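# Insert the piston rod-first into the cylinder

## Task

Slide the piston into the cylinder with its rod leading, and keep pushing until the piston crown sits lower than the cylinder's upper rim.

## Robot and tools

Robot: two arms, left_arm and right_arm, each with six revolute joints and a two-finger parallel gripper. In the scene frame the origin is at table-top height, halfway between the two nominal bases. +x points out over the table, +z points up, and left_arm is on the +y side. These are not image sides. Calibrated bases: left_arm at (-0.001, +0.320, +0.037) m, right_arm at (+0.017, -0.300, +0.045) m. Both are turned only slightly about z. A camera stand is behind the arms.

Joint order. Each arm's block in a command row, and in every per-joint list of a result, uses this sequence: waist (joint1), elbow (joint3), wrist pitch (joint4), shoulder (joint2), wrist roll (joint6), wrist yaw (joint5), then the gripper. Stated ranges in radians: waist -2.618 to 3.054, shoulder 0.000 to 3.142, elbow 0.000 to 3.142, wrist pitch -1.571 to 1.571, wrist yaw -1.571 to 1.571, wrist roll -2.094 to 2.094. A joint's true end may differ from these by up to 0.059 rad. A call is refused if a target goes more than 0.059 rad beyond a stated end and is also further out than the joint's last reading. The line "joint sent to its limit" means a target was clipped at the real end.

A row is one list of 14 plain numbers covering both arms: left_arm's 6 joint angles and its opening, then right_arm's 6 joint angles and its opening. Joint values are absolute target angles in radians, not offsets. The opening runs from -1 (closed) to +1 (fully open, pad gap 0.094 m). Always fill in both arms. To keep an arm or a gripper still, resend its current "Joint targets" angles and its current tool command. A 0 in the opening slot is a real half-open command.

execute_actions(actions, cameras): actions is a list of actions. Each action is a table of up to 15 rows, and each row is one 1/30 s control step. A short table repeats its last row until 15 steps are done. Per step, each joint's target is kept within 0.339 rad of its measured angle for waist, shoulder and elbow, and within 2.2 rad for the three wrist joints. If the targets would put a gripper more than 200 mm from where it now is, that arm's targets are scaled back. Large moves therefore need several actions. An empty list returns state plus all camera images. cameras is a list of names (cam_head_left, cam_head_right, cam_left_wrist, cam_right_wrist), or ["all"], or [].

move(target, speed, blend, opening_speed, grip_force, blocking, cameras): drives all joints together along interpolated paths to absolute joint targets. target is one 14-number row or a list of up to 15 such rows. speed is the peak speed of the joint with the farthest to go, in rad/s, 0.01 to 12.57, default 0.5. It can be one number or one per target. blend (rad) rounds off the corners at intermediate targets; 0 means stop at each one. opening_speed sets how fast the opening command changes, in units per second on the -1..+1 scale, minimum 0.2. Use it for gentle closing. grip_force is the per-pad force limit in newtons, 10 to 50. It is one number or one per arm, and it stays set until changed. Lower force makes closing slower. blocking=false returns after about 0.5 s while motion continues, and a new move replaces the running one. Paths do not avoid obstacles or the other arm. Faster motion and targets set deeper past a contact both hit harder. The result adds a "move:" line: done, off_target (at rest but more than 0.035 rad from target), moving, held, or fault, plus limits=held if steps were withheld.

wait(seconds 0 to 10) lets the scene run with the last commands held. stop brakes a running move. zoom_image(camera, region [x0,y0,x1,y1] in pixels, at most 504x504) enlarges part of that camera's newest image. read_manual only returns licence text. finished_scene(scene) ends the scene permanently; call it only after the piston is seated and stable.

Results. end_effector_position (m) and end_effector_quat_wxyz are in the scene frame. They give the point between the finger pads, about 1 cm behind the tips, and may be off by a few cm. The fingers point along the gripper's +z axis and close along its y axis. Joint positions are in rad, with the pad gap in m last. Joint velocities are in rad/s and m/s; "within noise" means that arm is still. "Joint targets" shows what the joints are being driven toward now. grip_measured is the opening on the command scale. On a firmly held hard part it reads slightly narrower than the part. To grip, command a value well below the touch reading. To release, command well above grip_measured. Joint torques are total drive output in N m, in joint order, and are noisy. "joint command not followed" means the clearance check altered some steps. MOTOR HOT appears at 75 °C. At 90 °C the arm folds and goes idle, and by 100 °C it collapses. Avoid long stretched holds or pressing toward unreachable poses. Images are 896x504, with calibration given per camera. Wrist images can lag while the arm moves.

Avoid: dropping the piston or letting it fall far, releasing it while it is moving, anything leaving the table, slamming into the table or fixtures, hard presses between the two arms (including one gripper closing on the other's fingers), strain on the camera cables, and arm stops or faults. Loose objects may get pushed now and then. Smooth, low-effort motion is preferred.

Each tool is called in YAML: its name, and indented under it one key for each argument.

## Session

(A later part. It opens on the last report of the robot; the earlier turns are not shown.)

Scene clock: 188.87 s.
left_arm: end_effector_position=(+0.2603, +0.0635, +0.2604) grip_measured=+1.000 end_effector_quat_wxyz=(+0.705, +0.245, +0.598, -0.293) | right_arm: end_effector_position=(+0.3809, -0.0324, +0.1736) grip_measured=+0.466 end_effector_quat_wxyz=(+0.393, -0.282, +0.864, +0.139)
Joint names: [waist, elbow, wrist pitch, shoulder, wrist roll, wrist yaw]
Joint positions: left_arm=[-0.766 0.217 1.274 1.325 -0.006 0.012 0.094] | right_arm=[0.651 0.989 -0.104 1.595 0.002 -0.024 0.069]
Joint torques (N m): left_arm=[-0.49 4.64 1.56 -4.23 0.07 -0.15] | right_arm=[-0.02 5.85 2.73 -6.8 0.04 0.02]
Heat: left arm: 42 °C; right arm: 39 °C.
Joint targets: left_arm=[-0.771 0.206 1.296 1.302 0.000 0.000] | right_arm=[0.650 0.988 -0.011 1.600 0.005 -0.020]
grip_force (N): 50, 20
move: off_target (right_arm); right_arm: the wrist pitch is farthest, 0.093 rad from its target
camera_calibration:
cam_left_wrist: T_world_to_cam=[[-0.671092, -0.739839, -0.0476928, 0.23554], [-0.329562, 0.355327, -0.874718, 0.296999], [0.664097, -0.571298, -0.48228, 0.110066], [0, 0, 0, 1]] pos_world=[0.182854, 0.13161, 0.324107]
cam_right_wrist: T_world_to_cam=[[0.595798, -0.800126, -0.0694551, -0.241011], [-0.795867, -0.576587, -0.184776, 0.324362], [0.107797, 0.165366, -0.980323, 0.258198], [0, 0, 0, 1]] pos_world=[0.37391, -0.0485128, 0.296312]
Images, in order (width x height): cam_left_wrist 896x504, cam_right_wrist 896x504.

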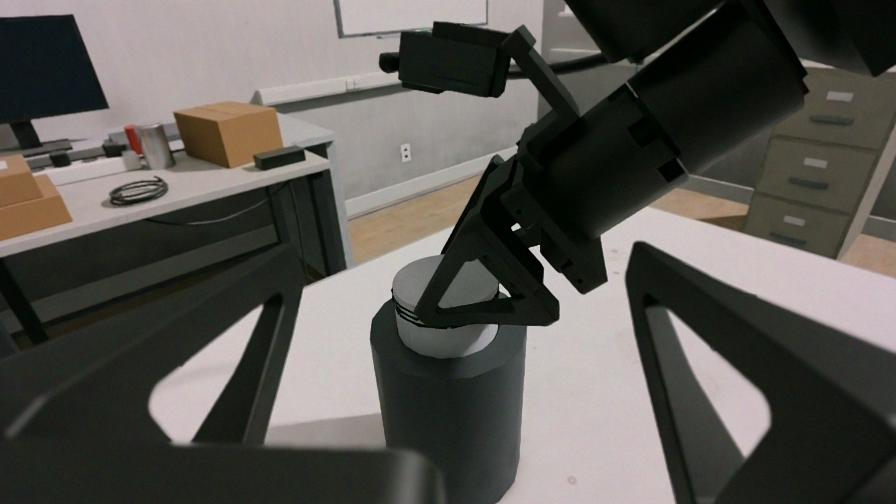

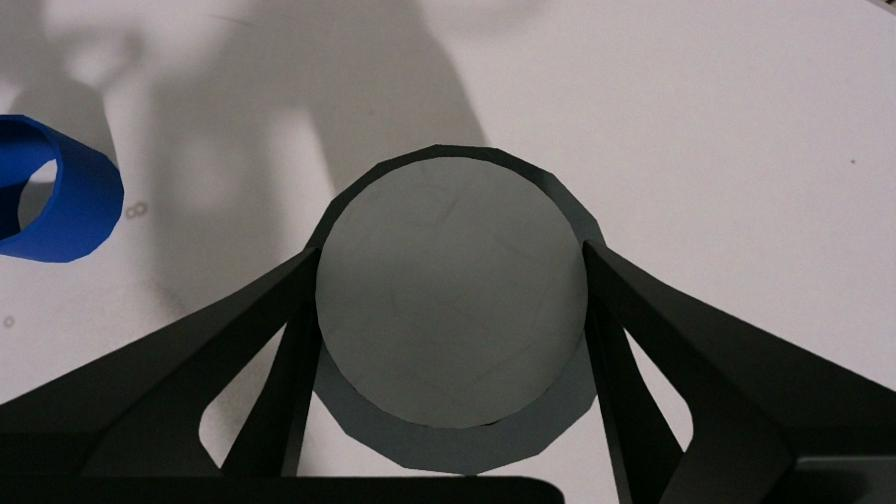

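move:
  target: [-0.771, 0.206, 1.296, 1.302, 0.0, 0.0, 1.0, 0.650, 0.9877, -0.0108, 1.605, 0.005, -0.02, 0.34]
  speed: 0.05
  grip_force: [50, 13]
  cameras: ["cam_right_wrist", "cam_left_wrist"]

zoom_image:
  camera: "cam_left_wrist"
  region: [360, 230, 560, 400]

Scene clock: 190.10 s.
left_arm: end_effector_position=(+0.2603, +0.0635, +0.2604) grip_measured=+1.000 end_effector_quat_wxyz=(+0.705, +0.245, +0.598, -0.293) | right_arm: end_effector_position=(+0.3809, -0.0323, +0.1736) grip_measured=+0.471 end_effector_quat_wxyz=(+0.394, -0.282, +0.864, +0.139)
Joint names: [waist, elbow, wrist pitch, shoulder, wrist roll, wrist yaw]
Joint positions: left_arm=[-0.766 0.217 1.274 1.325 -0.006 0.012 0.094] | right_arm=[0.651 0.989 -0.103 1.595 0.002 -0.024 0.069]
Joint torques (N m): left_arm=[-0.5 4.66 1.56 -4.22 0.07 -0.15] | right_arm=[-0.01 5.81 2.72 -6.37 0.07 0.03]
Heat: left arm: 42 °C; right arm: 39 °C.
Joint targets: left_arm=[-0.771 0.206 1.296 1.302 0.000 0.000] | right_arm=[0.650 0.988 -0.011 1.605 0.005 -0.020]
grip_force (N): 50, 13
move: off_target (right_arm); right_arm: the wrist pitch is farthest, 0.092 rad from its target
camera_calibration:
cam_left_wrist: T_world_to_cam=[[-0.671092, -0.739839, -0.0476928, 0.23554], [-0.329562, 0.355327, -0.874718, 0.296999], [0.664097, -0.571298, -0.48228, 0.110066], [0, 0, 0, 1]] pos_world=[0.182854, 0.13161, 0.324107]
cam_right_wrist: T_world_to_cam=[[0.595801, -0.800124, -0.0694422, -0.241009], [-0.795823, -0.576531, -0.185142, 0.324474], [0.108101, 0.165572, -0.980255, 0.258172], [0, 0, 0, 1]] pos_world=[0.373909, -0.0485136, 0.296412]
Images, in order (width x height): cam_left_wrist 896x504, cam_right_wrist 896x504.

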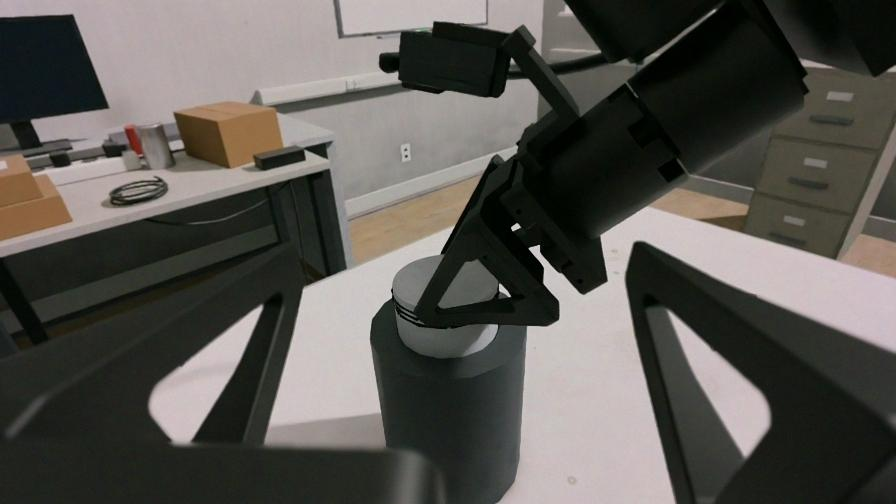

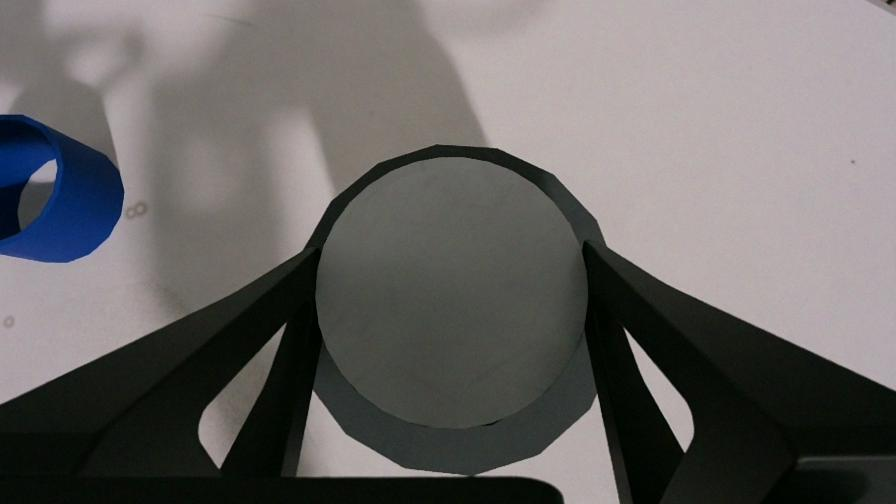

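Scaled by 2.520 from the camera's 896x504 image, which has a finer 1280x720 frame.

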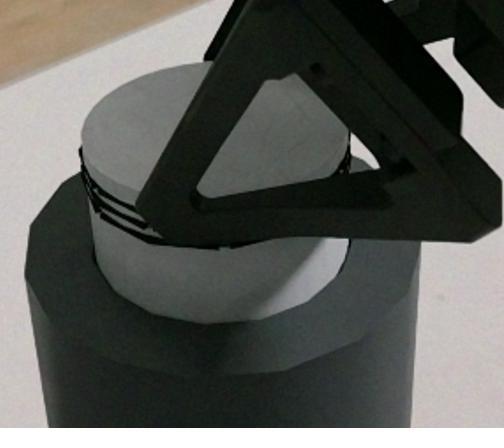

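move:
  target: [-0.771, 0.206, 1.296, 1.302, 0.0, 0.0, 1.0, 0.650, 0.9656, 0.0229, 1.6165, 0.005, -0.02, 0.34]
  speed: 0.05
  grip_force: [50, 13]
  cameras: ["cam_right_wrist", "cam_left_wrist"]

zoom_image:
  camera: "cam_left_wrist"
  region: [360, 230, 560, 400]

Scene clock: 191.67 s.
left_arm: end_effector_position=(+0.2603, +0.0635, +0.2604) grip_measured=+1.000 end_effector_quat_wxyz=(+0.705, +0.245, +0.598, -0.293) | right_arm: end_effector_position=(+0.3816, -0.0315, +0.1729) grip_measured=+0.472 end_effector_quat_wxyz=(+0.400, -0.283, +0.861, +0.141)
Joint names: [waist, elbow, wrist pitch, shoulder, wrist roll, wrist yaw]
Joint positions: left_arm=[-0.766 0.217 1.274 1.325 -0.006 0.012 0.094] | right_arm=[0.651 0.974 -0.074 1.595 0 -0.025 0.069]
Joint torques (N m): left_arm=[-0.5 4.64 1.56 -4.23 0.07 -0.16] | right_arm=[0.02 5.37 2.81 -5.33 0.04 0.03]
Heat: left arm: 42 °C; right arm: 40 °C.
Joint targets: left_arm=[-0.771 0.206 1.296 1.302 0.000 0.000] | right_arm=[0.650 0.966 0.023 1.617 0.005 -0.020]
grip_force (N): 50, 13
move: off_target (right_arm); right_arm: the wrist pitch is farthest, 0.097 rad from its target
camera_calibration:
cam_left_wrist: T_world_to_cam=[[-0.671092, -0.739839, -0.0476928, 0.23554], [-0.329562, 0.355327, -0.874718, 0.296999], [0.664097, -0.571298, -0.48228, 0.110066], [0, 0, 0, 1]] pos_world=[0.182854, 0.13161, 0.324107]
cam_right_wrist: T_world_to_cam=[[0.598595, -0.798095, -0.0687647, -0.241963], [-0.792089, -0.576907, -0.199434, 0.326379], [0.119497, 0.173848, -0.977495, 0.252643], [0, 0, 0, 1]] pos_world=[0.373169, -0.0487409, 0.29541]
Images, in order (width x height): cam_left_wrist 896x504, cam_right_wrist 896x504.

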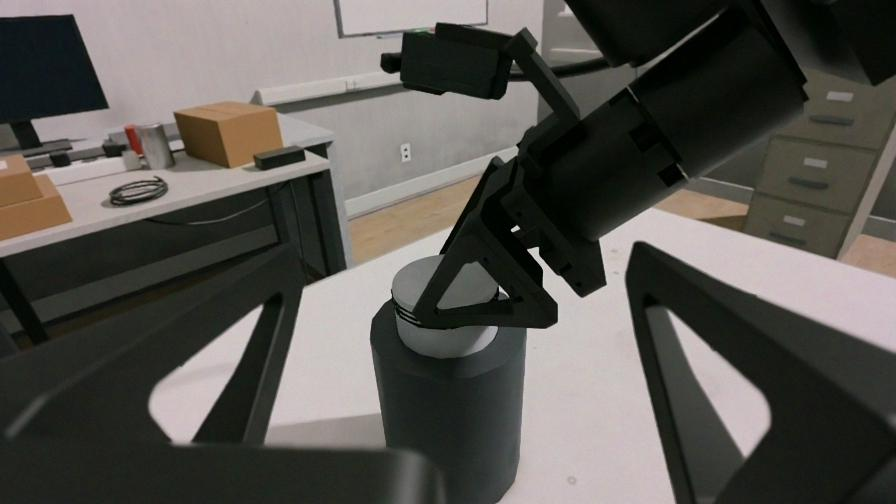

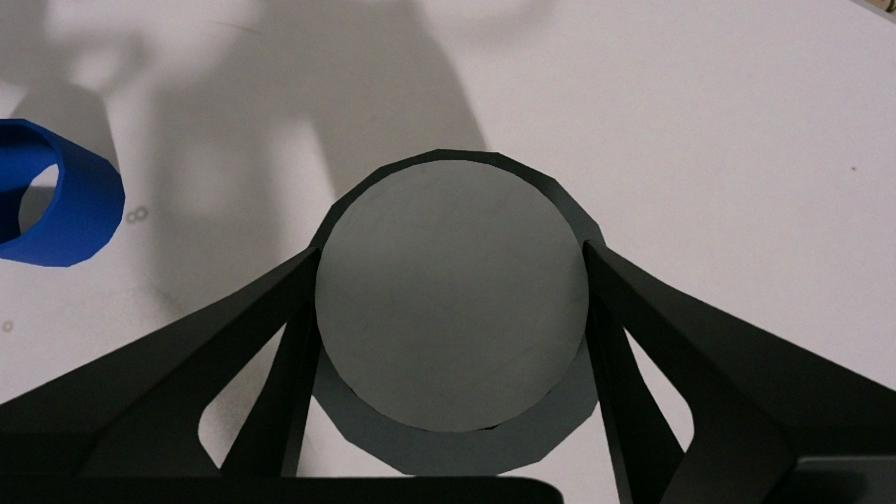

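Scaled by 2.520 from the camera's 896x504 image, which has a finer 1280x720 frame.

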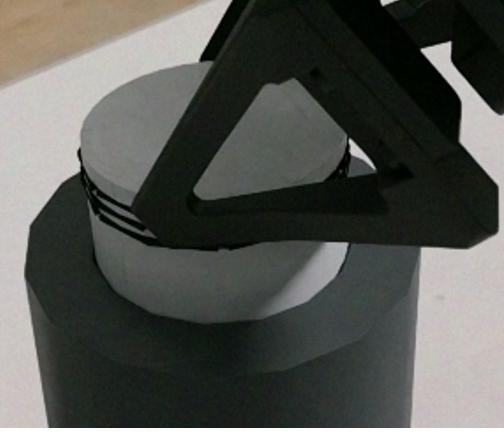

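move:
  target:
    - [-0.771, 0.206, 1.296, 1.302, 0.0, 0.0, 1.0, 0.650, 0.9656, 0.0229, 1.5965, 0.005, -0.02, 0.34]
    - [-0.771, 0.206, 1.296, 1.302, 0.0, 0.0, 1.0, 0.650, 1.045, -0.12, 1.530, 0.005, -0.02, 0.34]
    - [-0.771, 0.206, 1.296, 1.302, 0.0, 0.0, 1.0, 0.650, 1.4487, -0.535, 1.494, 0.005, -0.02, 0.34]
  speed: [0.1, 0.1, 0.35]
  blend: [0, 0.03, 0]
  grip_force: [50, 50]
  cameras: ["cam_right_wrist", "cam_left_wrist"]

Scene clock: 198.77 s.
left_arm: end_effector_position=(+0.2603, +0.0635, +0.2604) grip_measured=+1.000 end_effector_quat_wxyz=(+0.705, +0.245, +0.598, -0.293) | right_arm: end_effector_position=(+0.3857, -0.0285, +0.3135) grip_measured=+0.342 end_effector_quat_wxyz=(+0.426, -0.279, +0.848, +0.149)
Joint names: [waist, elbow, wrist pitch, shoulder, wrist roll, wrist yaw]
Joint positions: left_arm=[-0.766 0.217 1.274 1.325 -0.006 0.012 0.094] | right_arm=[0.651 1.418 -0.533 1.52 0.001 -0.026 0.063]
Joint torques (N m): left_arm=[-0.5 4.66 1.55 -4.22 0.07 -0.15] | right_arm=[-0.03 8.55 1.66 -9.26 0.03 0.04]
Heat: left arm: 42 °C; right arm: 40 °C.
Joint targets: left_arm=[-0.771 0.206 1.296 1.302 0.000 0.000] | right_arm=[0.650 1.449 -0.535 1.494 0.005 -0.020]
move: done
camera_calibration:
cam_left_wrist: T_world_to_cam=[[-0.671092, -0.739839, -0.0476928, 0.23554], [-0.329562, 0.355327, -0.874718, 0.296999], [0.664097, -0.571298, -0.48228, 0.110066], [0, 0, 0, 1]] pos_world=[0.182854, 0.13161, 0.324107]
cam_right_wrist: T_world_to_cam=[[0.602016, -0.795592, -0.0678988, -0.233778], [-0.780774, -0.568721, -0.258744, 0.37384], [0.16724, 0.208782, -0.963556, 0.367317], [0, 0, 0, 1]] pos_world=[0.371192, -0.0500703, 0.434787]
Images, in order (width x height): cam_left_wrist 896x504, cam_right_wrist 896x504.

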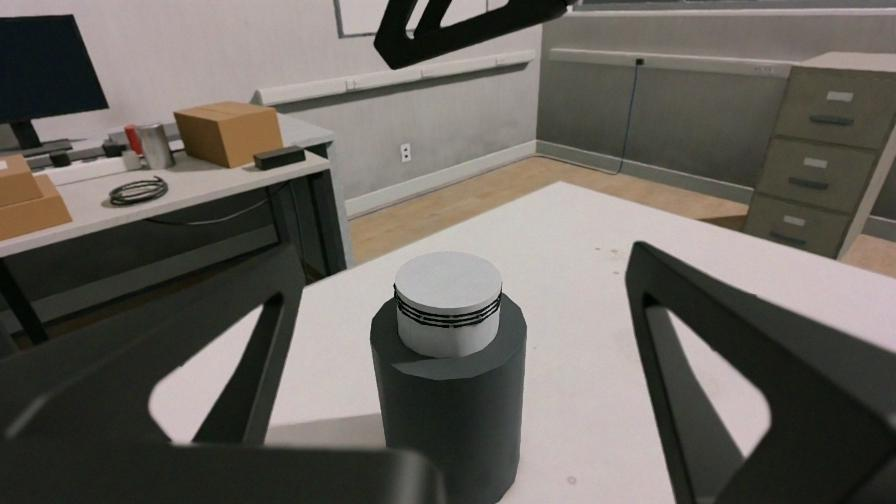

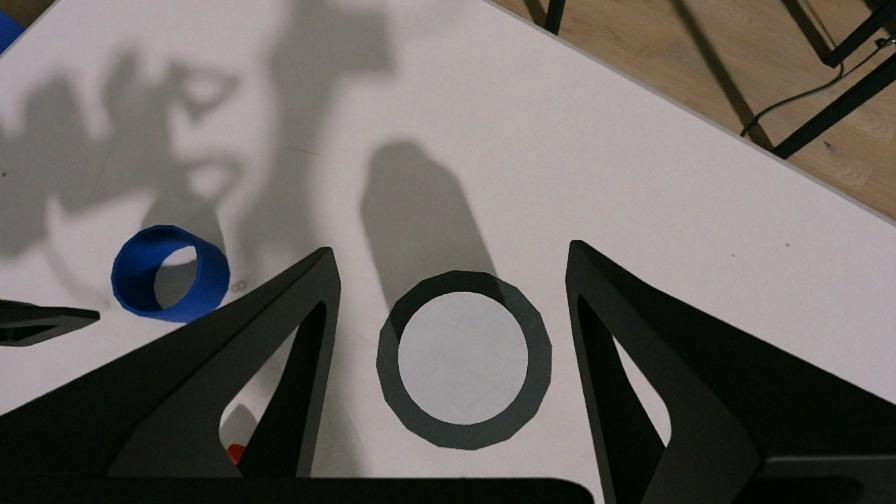

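zoom_image:
  camera: "cam_left_wrist"
  region: [350, 230, 550, 400]

zoom_image:
  camera: "cam_right_wrist"
  region: [360, 250, 570, 460]

Scaled by 2.520 from the camera's 896x504 image, which has a finer 1280x720 frame.

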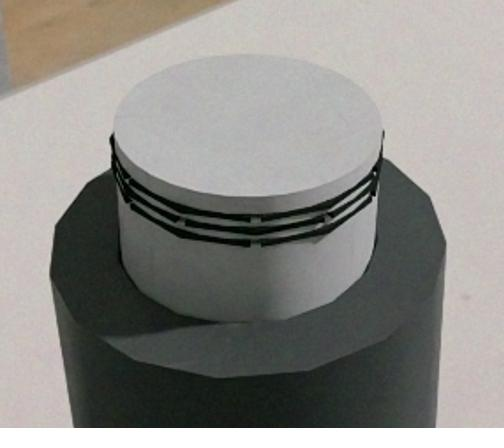

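Scaled by 2.400 from the camera's 896x504 image, which has a finer 1280x720 frame.

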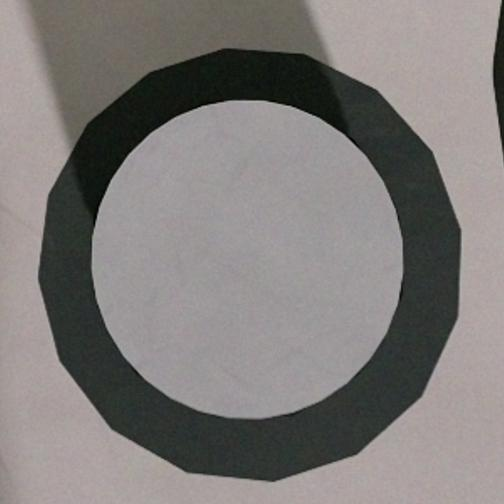

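move:
  target: [-0.771, 0.206, 1.296, 1.302, 0.0, 0.0, 1.0, 0.664, 1.872, -1.14, 1.955, 0.0, 0.0, -1.0]
  speed: 0.4
  opening_speed: 1.0
  grip_force: [50, 30]
  cameras: ["cam_right_wrist", "cam_left_wrist"]

Scene clock: 208.07 s.
left_arm: end_effector_position=(+0.2603, +0.0635, +0.2604) grip_measured=+1.000 end_effector_quat_wxyz=(+0.705, +0.245, +0.598, -0.293) | right_arm: end_effector_position=(+0.3761, -0.0345, +0.2055) grip_measured=-0.969 end_effector_quat_wxyz=(+0.153, -0.306, +0.938, +0.057)
Joint names: [waist, elbow, wrist pitch, shoulder, wrist roll, wrist yaw]
Joint positions: left_arm=[-0.766 0.217 1.274 1.325 -0.006 0.012 0.094] | right_arm=[0.657 1.839 -1.137 1.945 0.001 -0.014 0.001]
Joint torques (N m): left_arm=[-0.49 4.66 1.55 -4.22 0.07 -0.15] | right_arm=[0.64 8.2 0.79 -9.14 0.02 0.12]
Heat: left arm: 42 °C; right arm: 38 °C.
Joint targets: left_arm=[-0.771 0.206 1.296 1.302 0.000 0.000] | right_arm=[0.664 1.872 -1.140 1.955 0.000 0.000]
grip_force (N): 50, 30
move: done
camera_calibration:
cam_left_wrist: T_world_to_cam=[[-0.671092, -0.739839, -0.0476928, 0.23554], [-0.329562, 0.355327, -0.874718, 0.296999], [0.664097, -0.571298, -0.48228, 0.110066], [0, 0, 0, 1]] pos_world=[0.182854, 0.13161, 0.324107]
cam_right_wrist: T_world_to_cam=[[0.569329, -0.820037, -0.0583488, -0.230634], [-0.760709, -0.552392, 0.340858, 0.204891], [-0.311748, -0.149674, -0.938302, 0.428676], [0, 0, 0, 1]] pos_world=[0.420808, -0.0117867, 0.318931]
Images, in order (width x height): cam_left_wrist 896x504, cam_right_wrist 896x504.

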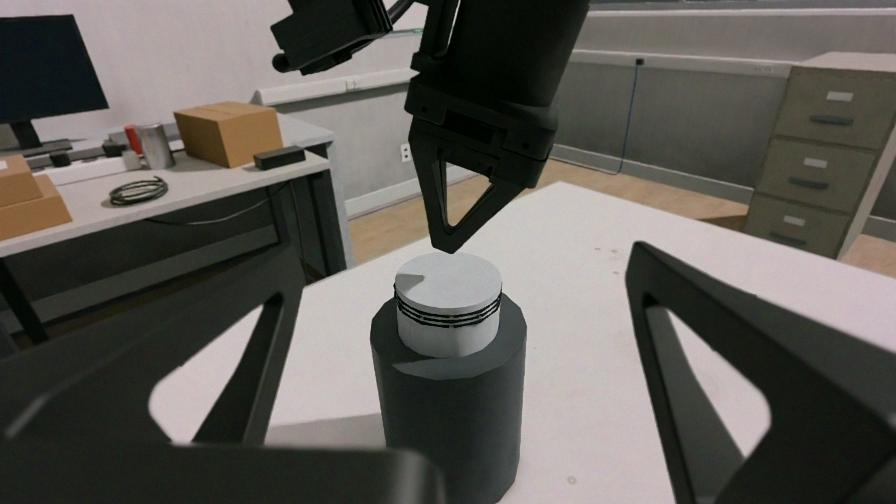

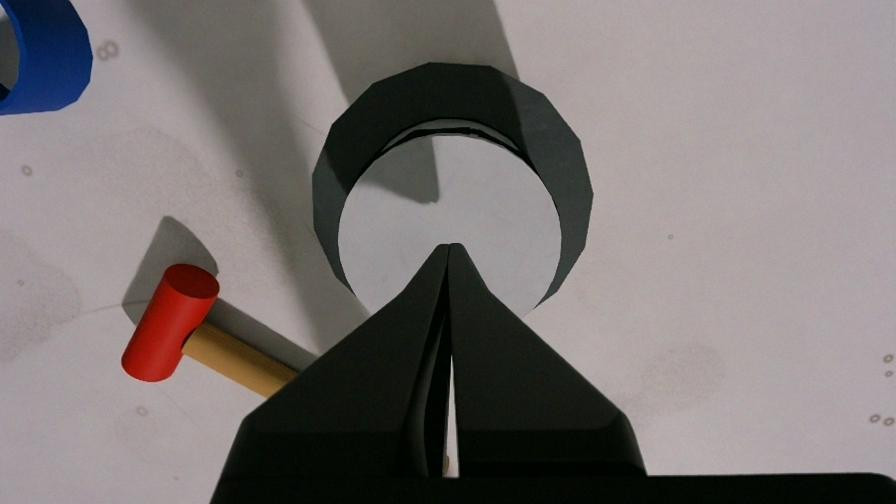

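move:
  target: [-0.771, 0.206, 1.296, 1.302, 0.0, 0.0, 1.0, 0.664, 1.760, -1.068, 1.945, 0.0, 0.0, -1.0]
  speed: 0.08
  cameras: ["cam_left_wrist"]

zoom_image:
  camera: "cam_left_wrist"
  region: [350, 200, 550, 400]

Scene clock: 212.33 s.
left_arm: end_effector_position=(+0.2603, +0.0635, +0.2604) grip_measured=+1.000 end_effector_quat_wxyz=(+0.705, +0.245, +0.598, -0.293) | right_arm: end_effector_position=(+0.3754, -0.0350, +0.1882) grip_measured=-0.969 end_effector_quat_wxyz=(+0.148, -0.306, +0.939, +0.055)
Joint names: [waist, elbow, wrist pitch, shoulder, wrist roll, wrist yaw]
Joint positions: left_arm=[-0.766 0.217 1.274 1.325 -0.006 0.012 0.094] | right_arm=[0.657 1.773 -1.082 1.945 0.001 -0.014 0.001]
Joint torques (N m): left_arm=[-0.49 4.67 1.56 -4.22 0.07 -0.15] | right_arm=[0.65 4.66 0.95 -10.15 0.01 0.14]
Heat: left arm: 42 °C; right arm: 38 °C.
Joint targets: left_arm=[-0.771 0.206 1.296 1.302 0.000 0.000] | right_arm=[0.664 1.760 -1.068 1.945 0.000 0.000]
grip_force (N): 50, 30
move: done
camera_calibration:
cam_left_wrist: T_world_to_cam=[[-0.671092, -0.739839, -0.0476928, 0.23554], [-0.329562, 0.355327, -0.874718, 0.296999], [0.664097, -0.571298, -0.48228, 0.110066], [0, 0, 0, 1]] pos_world=[0.182854, 0.13161, 0.324107]
Images, in order (width x height): cam_left_wrist 896x504.

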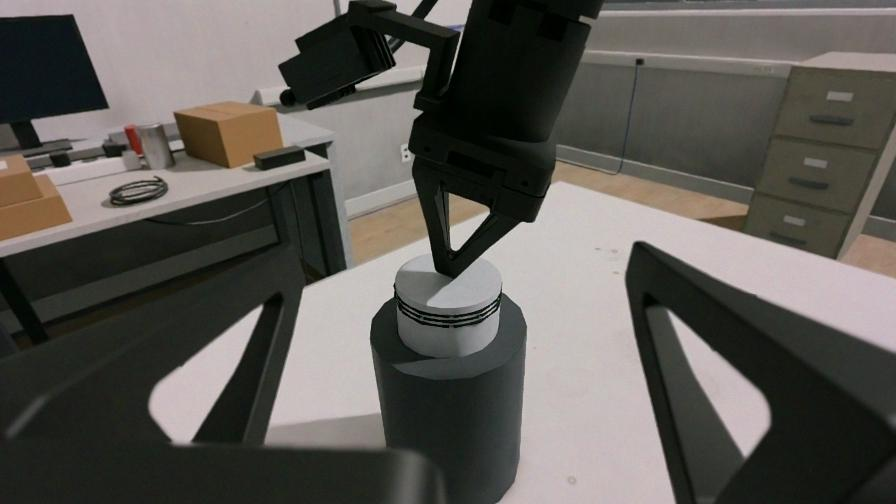

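Scaled by 2.520 from the camera's 896x504 image, which has a finer 1280x720 frame.

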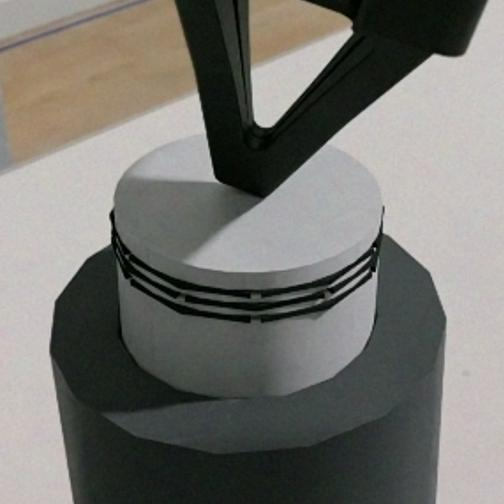

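move:
  target: [-0.771, 0.206, 1.296, 1.302, 0.0, 0.0, 1.0, 0.664, 1.600, -0.908, 1.945, 0.0, 0.0, -1.0]
  speed: 0.08
  cameras: ["cam_left_wrist", "cam_right_wrist"]

zoom_image:
  camera: "cam_left_wrist"
  region: [350, 200, 550, 400]

Scene clock: 215.93 s.
left_arm: end_effector_position=(+0.2603, +0.0635, +0.2604) grip_measured=+1.000 end_effector_quat_wxyz=(+0.705, +0.245, +0.598, -0.293) | right_arm: end_effector_position=(+0.3828, -0.0297, +0.1638) grip_measured=-0.969 end_effector_quat_wxyz=(+0.173, -0.305, +0.934, +0.063)
Joint names: [waist, elbow, wrist pitch, shoulder, wrist roll, wrist yaw]
Joint positions: left_arm=[-0.766 0.217 1.274 1.325 -0.006 0.012 0.094] | right_arm=[0.657 1.636 -0.907 1.929 0.001 -0.013 0.001]
Joint torques (N m): left_arm=[-0.5 4.66 1.55 -4.23 0.07 -0.15] | right_arm=[0.72 3.14 0.9 -8.57 0 0.14]
Heat: left arm: 42 °C; right arm: 37 °C.
Joint targets: left_arm=[-0.771 0.206 1.296 1.302 0.000 0.000] | right_arm=[0.664 1.600 -0.908 1.945 0.000 0.000]
grip_force (N): 50, 30
move: off_target (right_arm); right_arm: the elbow is farthest, 0.036 rad from its target
camera_calibration:
cam_left_wrist: T_world_to_cam=[[-0.671092, -0.739839, -0.0476928, 0.23554], [-0.329562, 0.355327, -0.874718, 0.296999], [0.664097, -0.571298, -0.48228, 0.110066], [0, 0, 0, 1]] pos_world=[0.182854, 0.13161, 0.324107]
cam_right_wrist: T_world_to_cam=[[0.571319, -0.818612, -0.0588894, -0.233606], [-0.772202, -0.560461, 0.299311, 0.237758], [-0.278025, -0.125528, -0.952337, 0.382451], [0, 0, 0, 1]] pos_world=[0.423392, -0.00997031, 0.279302]
Images, in order (width x height): cam_left_wrist 896x504, cam_right_wrist 896x504.

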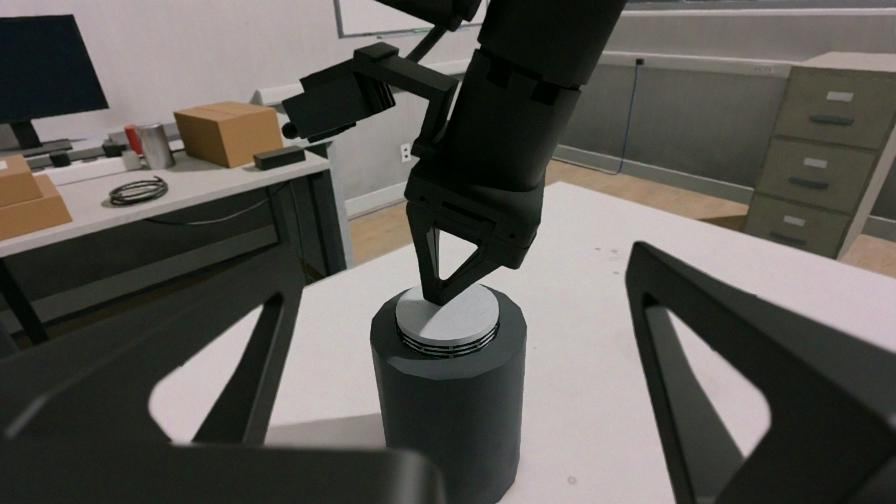

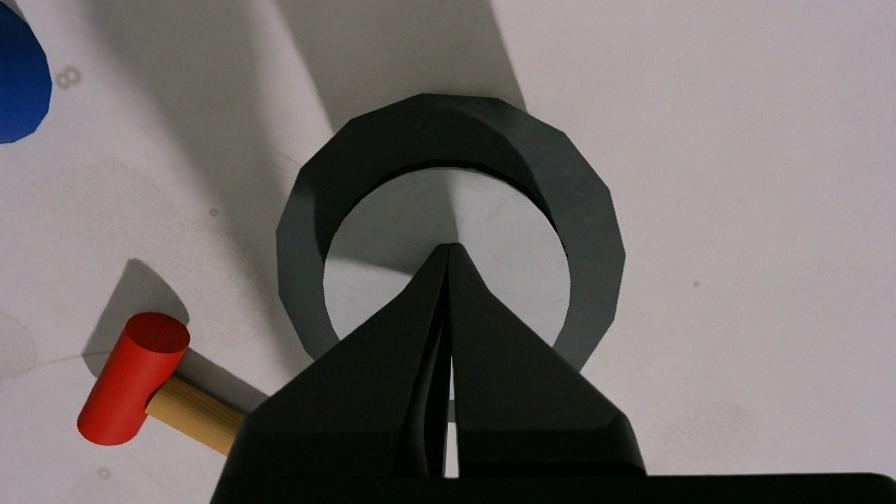

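Scaled by 2.520 from the camera's 896x504 image, which has a finer 1280x720 frame.

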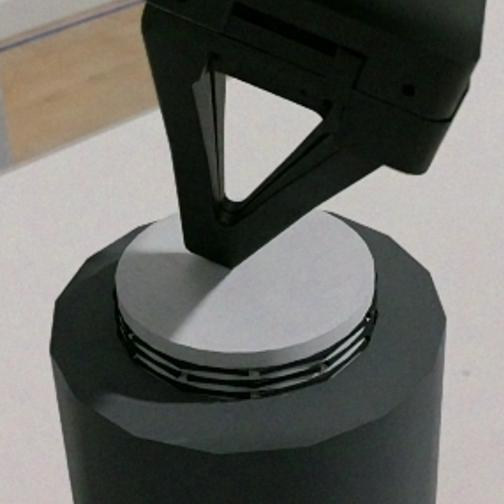

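move:
  target: [-0.771, 0.206, 1.296, 1.302, 0.0, 0.0, 1.0, 0.664, 1.558, -0.836, 1.952, 0.0, 0.0, -1.0]
  speed: 0.05
  cameras: ["cam_left_wrist", "cam_right_wrist"]

zoom_image:
  camera: "cam_left_wrist"
  region: [350, 200, 550, 400]

Scene clock: 219.50 s.
left_arm: end_effector_position=(+0.2603, +0.0635, +0.2604) grip_measured=+1.000 end_effector_quat_wxyz=(+0.705, +0.245, +0.598, -0.293) | right_arm: end_effector_position=(+0.3932, -0.0222, +0.1634) grip_measured=-0.969 end_effector_quat_wxyz=(+0.203, -0.303, +0.928, +0.073)
Joint names: [waist, elbow, wrist pitch, shoulder, wrist roll, wrist yaw]
Joint positions: left_arm=[-0.766 0.217 1.274 1.325 -0.006 0.012 0.094] | right_arm=[0.657 1.601 -0.814 1.923 0.001 -0.013 0.001]
Joint torques (N m): left_arm=[-0.51 4.66 1.56 -4.23 0.07 -0.16] | right_arm=[0.75 2.66 0.77 -7.51 0 0.13]
Heat: left arm: 42 °C; right arm: 37 °C.
Joint targets: left_arm=[-0.771 0.206 1.296 1.302 0.000 0.000] | right_arm=[0.664 1.558 -0.836 1.952 0.000 0.000]
grip_force (N): 50, 30
move: off_target (right_arm); right_arm: the elbow is farthest, 0.043 rad from its target
camera_calibration:
cam_left_wrist: T_world_to_cam=[[-0.671092, -0.739839, -0.0476928, 0.23554], [-0.329562, 0.355327, -0.874718, 0.296999], [0.664097, -0.571298, -0.48228, 0.110066], [0, 0, 0, 1]] pos_world=[0.182854, 0.13161, 0.324107]
cam_right_wrist: T_world_to_cam=[[0.574446, -0.816339, -0.0600153, -0.234437], [-0.786176, -0.57066, 0.237224, 0.265548], [-0.227903, -0.0890896, -0.969599, 0.369799], [0, 0, 0, 1]] pos_world=[0.427717, -0.00689719, 0.281493]
Images, in order (width x height): cam_left_wrist 896x504, cam_right_wrist 896x504.

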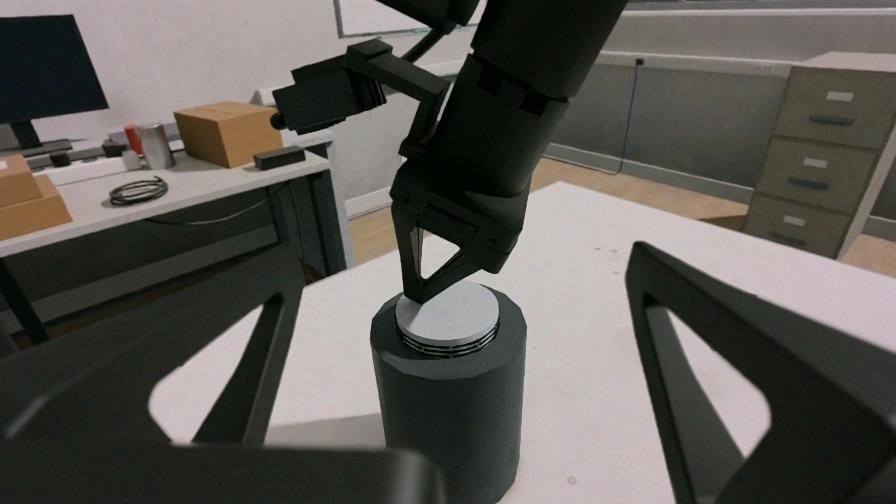

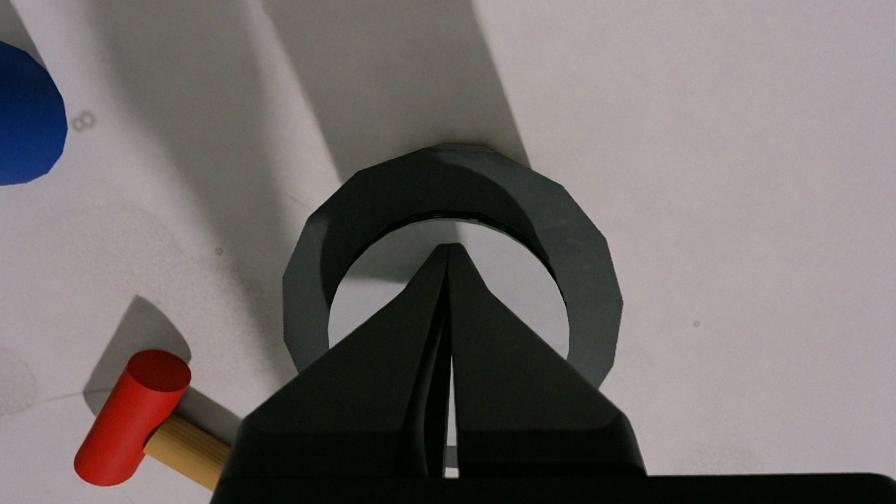

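Scaled by 2.520 from the camera's 896x504 image, which has a finer 1280x720 frame.

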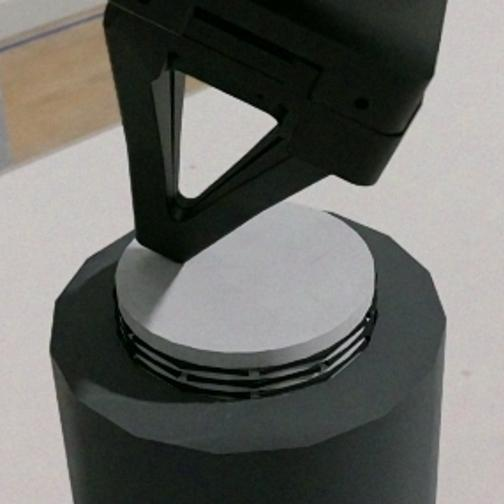

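move:
  target: [-0.771, 0.206, 1.296, 1.302, 0.0, 0.0, 1.0, 0.664, 1.755, -1.03, 1.955, 0.0, 0.0, -1.0]
  speed: 0.25
  cameras: ["cam_left_wrist", "cam_right_wrist"]

zoom_image:
  camera: "cam_left_wrist"
  region: [350, 200, 550, 400]

Scene clock: 224.13 s.
left_arm: end_effector_position=(+0.2603, +0.0635, +0.2604) grip_measured=+1.000 end_effector_quat_wxyz=(+0.705, +0.245, +0.598, -0.293) | right_arm: end_effector_position=(+0.3773, -0.0338, +0.1776) grip_measured=-0.969 end_effector_quat_wxyz=(+0.152, -0.306, +0.938, +0.056)
Joint names: [waist, elbow, wrist pitch, shoulder, wrist roll, wrist yaw]
Joint positions: left_arm=[-0.766 0.217 1.274 1.325 -0.006 0.012 0.094] | right_arm=[0.657 1.725 -1.027 1.943 0.001 -0.013 0.001]
Joint torques (N m): left_arm=[-0.51 4.66 1.55 -4.22 0.07 -0.15] | right_arm=[0.68 8.01 0.77 -9.14 0.04 0.12]
Heat: left arm: 43 °C; right arm: 36 °C.
Joint targets: left_arm=[-0.771 0.206 1.296 1.302 0.000 0.000] | right_arm=[0.664 1.755 -1.030 1.955 0.000 0.000]
grip_force (N): 50, 30
move: done
camera_calibration:
cam_left_wrist: T_world_to_cam=[[-0.671092, -0.739839, -0.0476928, 0.23554], [-0.329562, 0.355327, -0.874718, 0.296999], [0.664097, -0.571298, -0.48228, 0.110066], [0, 0, 0, 1]] pos_world=[0.182854, 0.13161, 0.324107]
cam_right_wrist: T_world_to_cam=[[0.569173, -0.820174, -0.0579341, -0.232351], [-0.760548, -0.551947, 0.341938, 0.215416], [-0.312425, -0.15056, -0.937935, 0.403067], [0, 0, 0, 1]] pos_world=[0.42201, -0.0109838, 0.29093]
Images, in order (width x height): cam_left_wrist 896x504, cam_right_wrist 896x504.

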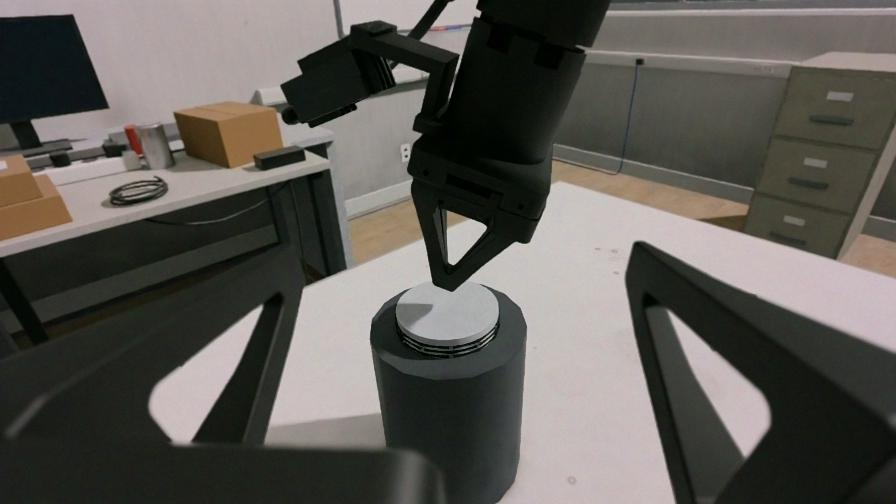

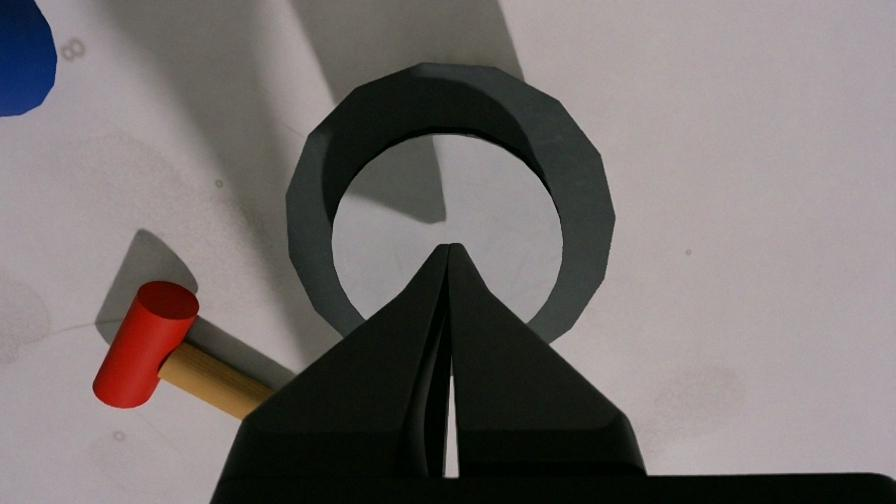

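Scaled by 2.520 from the camera's 896x504 image, which has a finer 1280x720 frame.

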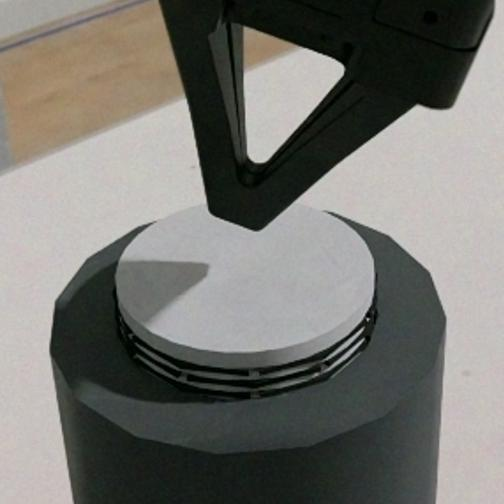

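move:
  target: [-0.771, 0.206, 1.296, 1.302, 0.0, 0.0, 1.0, 0.664, 1.618, -1.020, 2.025, 0.0, 0.0, -1.0]
  speed: 0.06
  cameras: ["cam_left_wrist", "cam_right_wrist"]

zoom_image:
  camera: "cam_left_wrist"
  region: [350, 200, 550, 400]

Scene clock: 228.30 s.
left_arm: end_effector_position=(+0.2603, +0.0635, +0.2604) grip_measured=+1.000 end_effector_quat_wxyz=(+0.705, +0.245, +0.598, -0.293) | right_arm: end_effector_position=(+0.3748, -0.0356, +0.1620) grip_measured=-0.969 end_effector_quat_wxyz=(+0.142, -0.307, +0.940, +0.053)
Joint names: [waist, elbow, wrist pitch, shoulder, wrist roll, wrist yaw]
Joint positions: left_arm=[-0.766 0.217 1.274 1.325 -0.006 0.012 0.094] | right_arm=[0.657 1.682 -0.997 1.952 0.001 -0.013 0.001]
Joint torques (N m): left_arm=[-0.5 4.64 1.55 -4.23 0.07 -0.15] | right_arm=[0.73 1.03 0.53 -3.75 -0.01 0.13]
Heat: left arm: 43 °C; right arm: 36 °C.
Joint targets: left_arm=[-0.771 0.206 1.296 1.302 0.000 0.000] | right_arm=[0.664 1.618 -1.020 2.025 0.000 0.000]
grip_force (N): 50, 30
move: off_target (right_arm); right_arm: the shoulder is farthest, 0.073 rad from its target
camera_calibration:
cam_left_wrist: T_world_to_cam=[[-0.671092, -0.739839, -0.0476928, 0.23554], [-0.329562, 0.355327, -0.874718, 0.296999], [0.664097, -0.571298, -0.48228, 0.110066], [0, 0, 0, 1]] pos_world=[0.182854, 0.13161, 0.324107]
cam_right_wrist: T_world_to_cam=[[0.568182, -0.820899, -0.057392, -0.233039], [-0.754356, -0.547453, 0.362274, 0.212357], [-0.32881, -0.162544, -0.930303, 0.391915], [0, 0, 0, 1]] pos_world=[0.421467, -0.0113426, 0.274293]
Images, in order (width x height): cam_left_wrist 896x504, cam_right_wrist 896x504.

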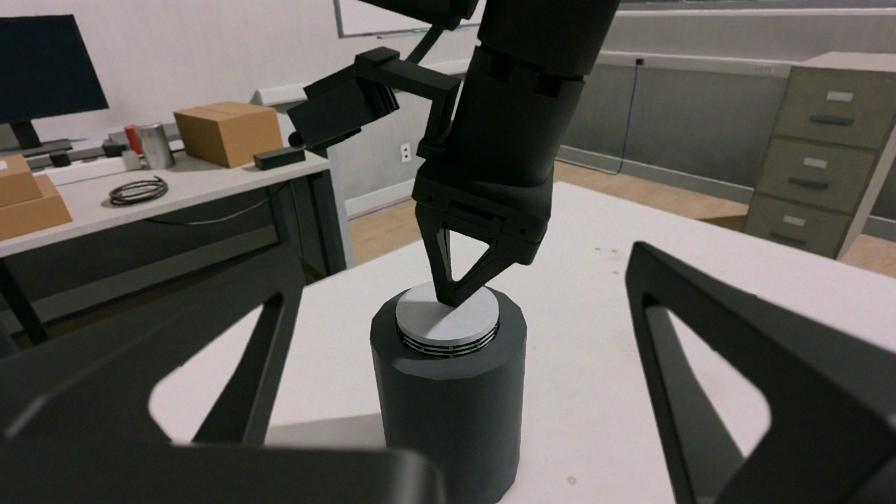

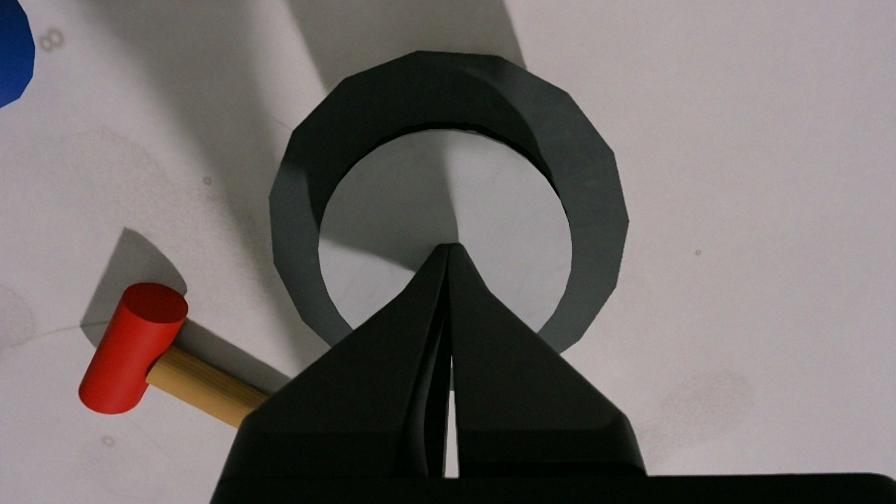

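Scaled by 2.520 from the camera's 896x504 image, which has a finer 1280x720 frame.

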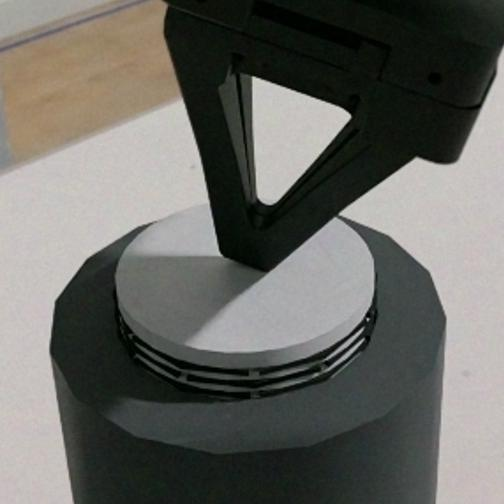

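zoom_image:
  camera: "cam_left_wrist"
  region: [385, 290, 515, 370]

zoom_image:
  camera: "cam_right_wrist"
  region: [260, 40, 640, 260]

Scaled by 3.877 from the camera's 896x504 image, which has a finer 1280x720 frame.

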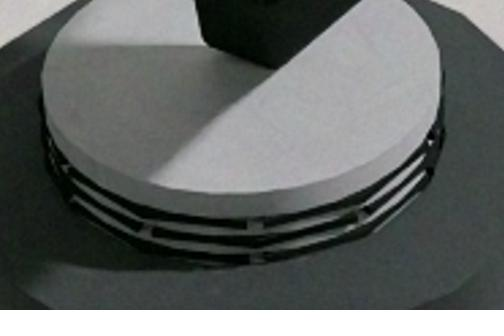

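Scaled by 1.326 from the camera's 896x504 image, which has a finer 1280x720 frame.

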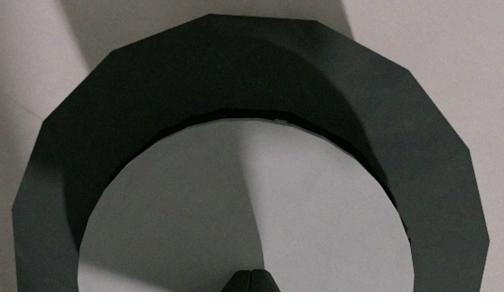

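move:
  target: [-0.771, 0.206, 1.296, 1.302, 0.0, 0.0, 1.0, 0.664, 1.595, -1.043, 2.055, 0.0, 0.0, -1.0]
  speed: 0.04
  cameras: ["cam_left_wrist"]

zoom_image:
  camera: "cam_left_wrist"
  region: [350, 200, 550, 400]

Scene clock: 232.97 s.
left_arm: end_effector_position=(+0.2603, +0.0635, +0.2604) grip_measured=+1.000 end_effector_quat_wxyz=(+0.705, +0.245, +0.598, -0.293) | right_arm: end_effector_position=(+0.3743, -0.0359, +0.1607) grip_measured=-0.969 end_effector_quat_wxyz=(+0.141, -0.307, +0.940, +0.053)
Joint names: [waist, elbow, wrist pitch, shoulder, wrist roll, wrist yaw]
Joint positions: left_arm=[-0.766 0.217 1.274 1.325 -0.006 0.012 0.094] | right_arm=[0.657 1.676 -0.993 1.951 0.001 -0.013 0.001]
Joint torques (N m): left_arm=[-0.5 4.66 1.55 -4.22 0.07 -0.15] | right_arm=[0.65 -0.25 0.24 -0.98 -0.01 0.12]
Heat: left arm: 43 °C; right arm: 36 °C.
Joint targets: left_arm=[-0.771 0.206 1.296 1.302 0.000 0.000] | right_arm=[0.664 1.595 -1.043 2.055 0.000 0.000]
grip_force (N): 50, 30
move: off_target (right_arm); right_arm: the shoulder is farthest, 0.104 rad from its target
camera_calibration:
cam_left_wrist: T_world_to_cam=[[-0.671092, -0.739839, -0.0476928, 0.23554], [-0.329562, 0.355327, -0.874718, 0.296999], [0.664097, -0.571298, -0.48228, 0.110066], [0, 0, 0, 1]] pos_world=[0.182854, 0.13161, 0.324107]
Images, in order (width x height): cam_left_wrist 896x504.

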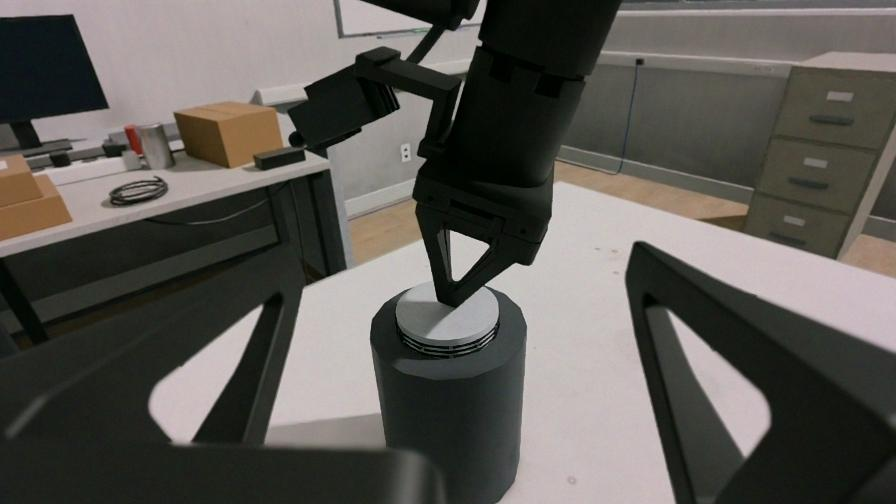

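Scaled by 2.520 from the camera's 896x504 image, which has a finer 1280x720 frame.

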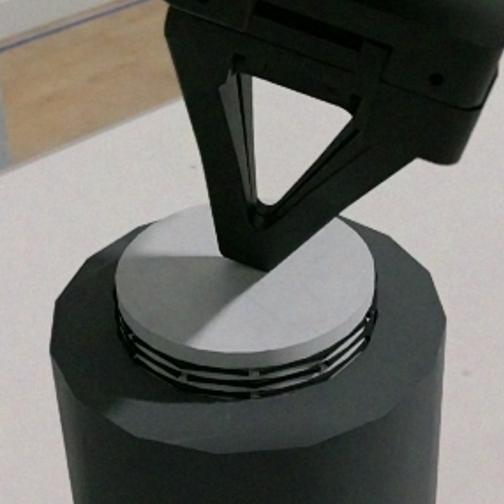

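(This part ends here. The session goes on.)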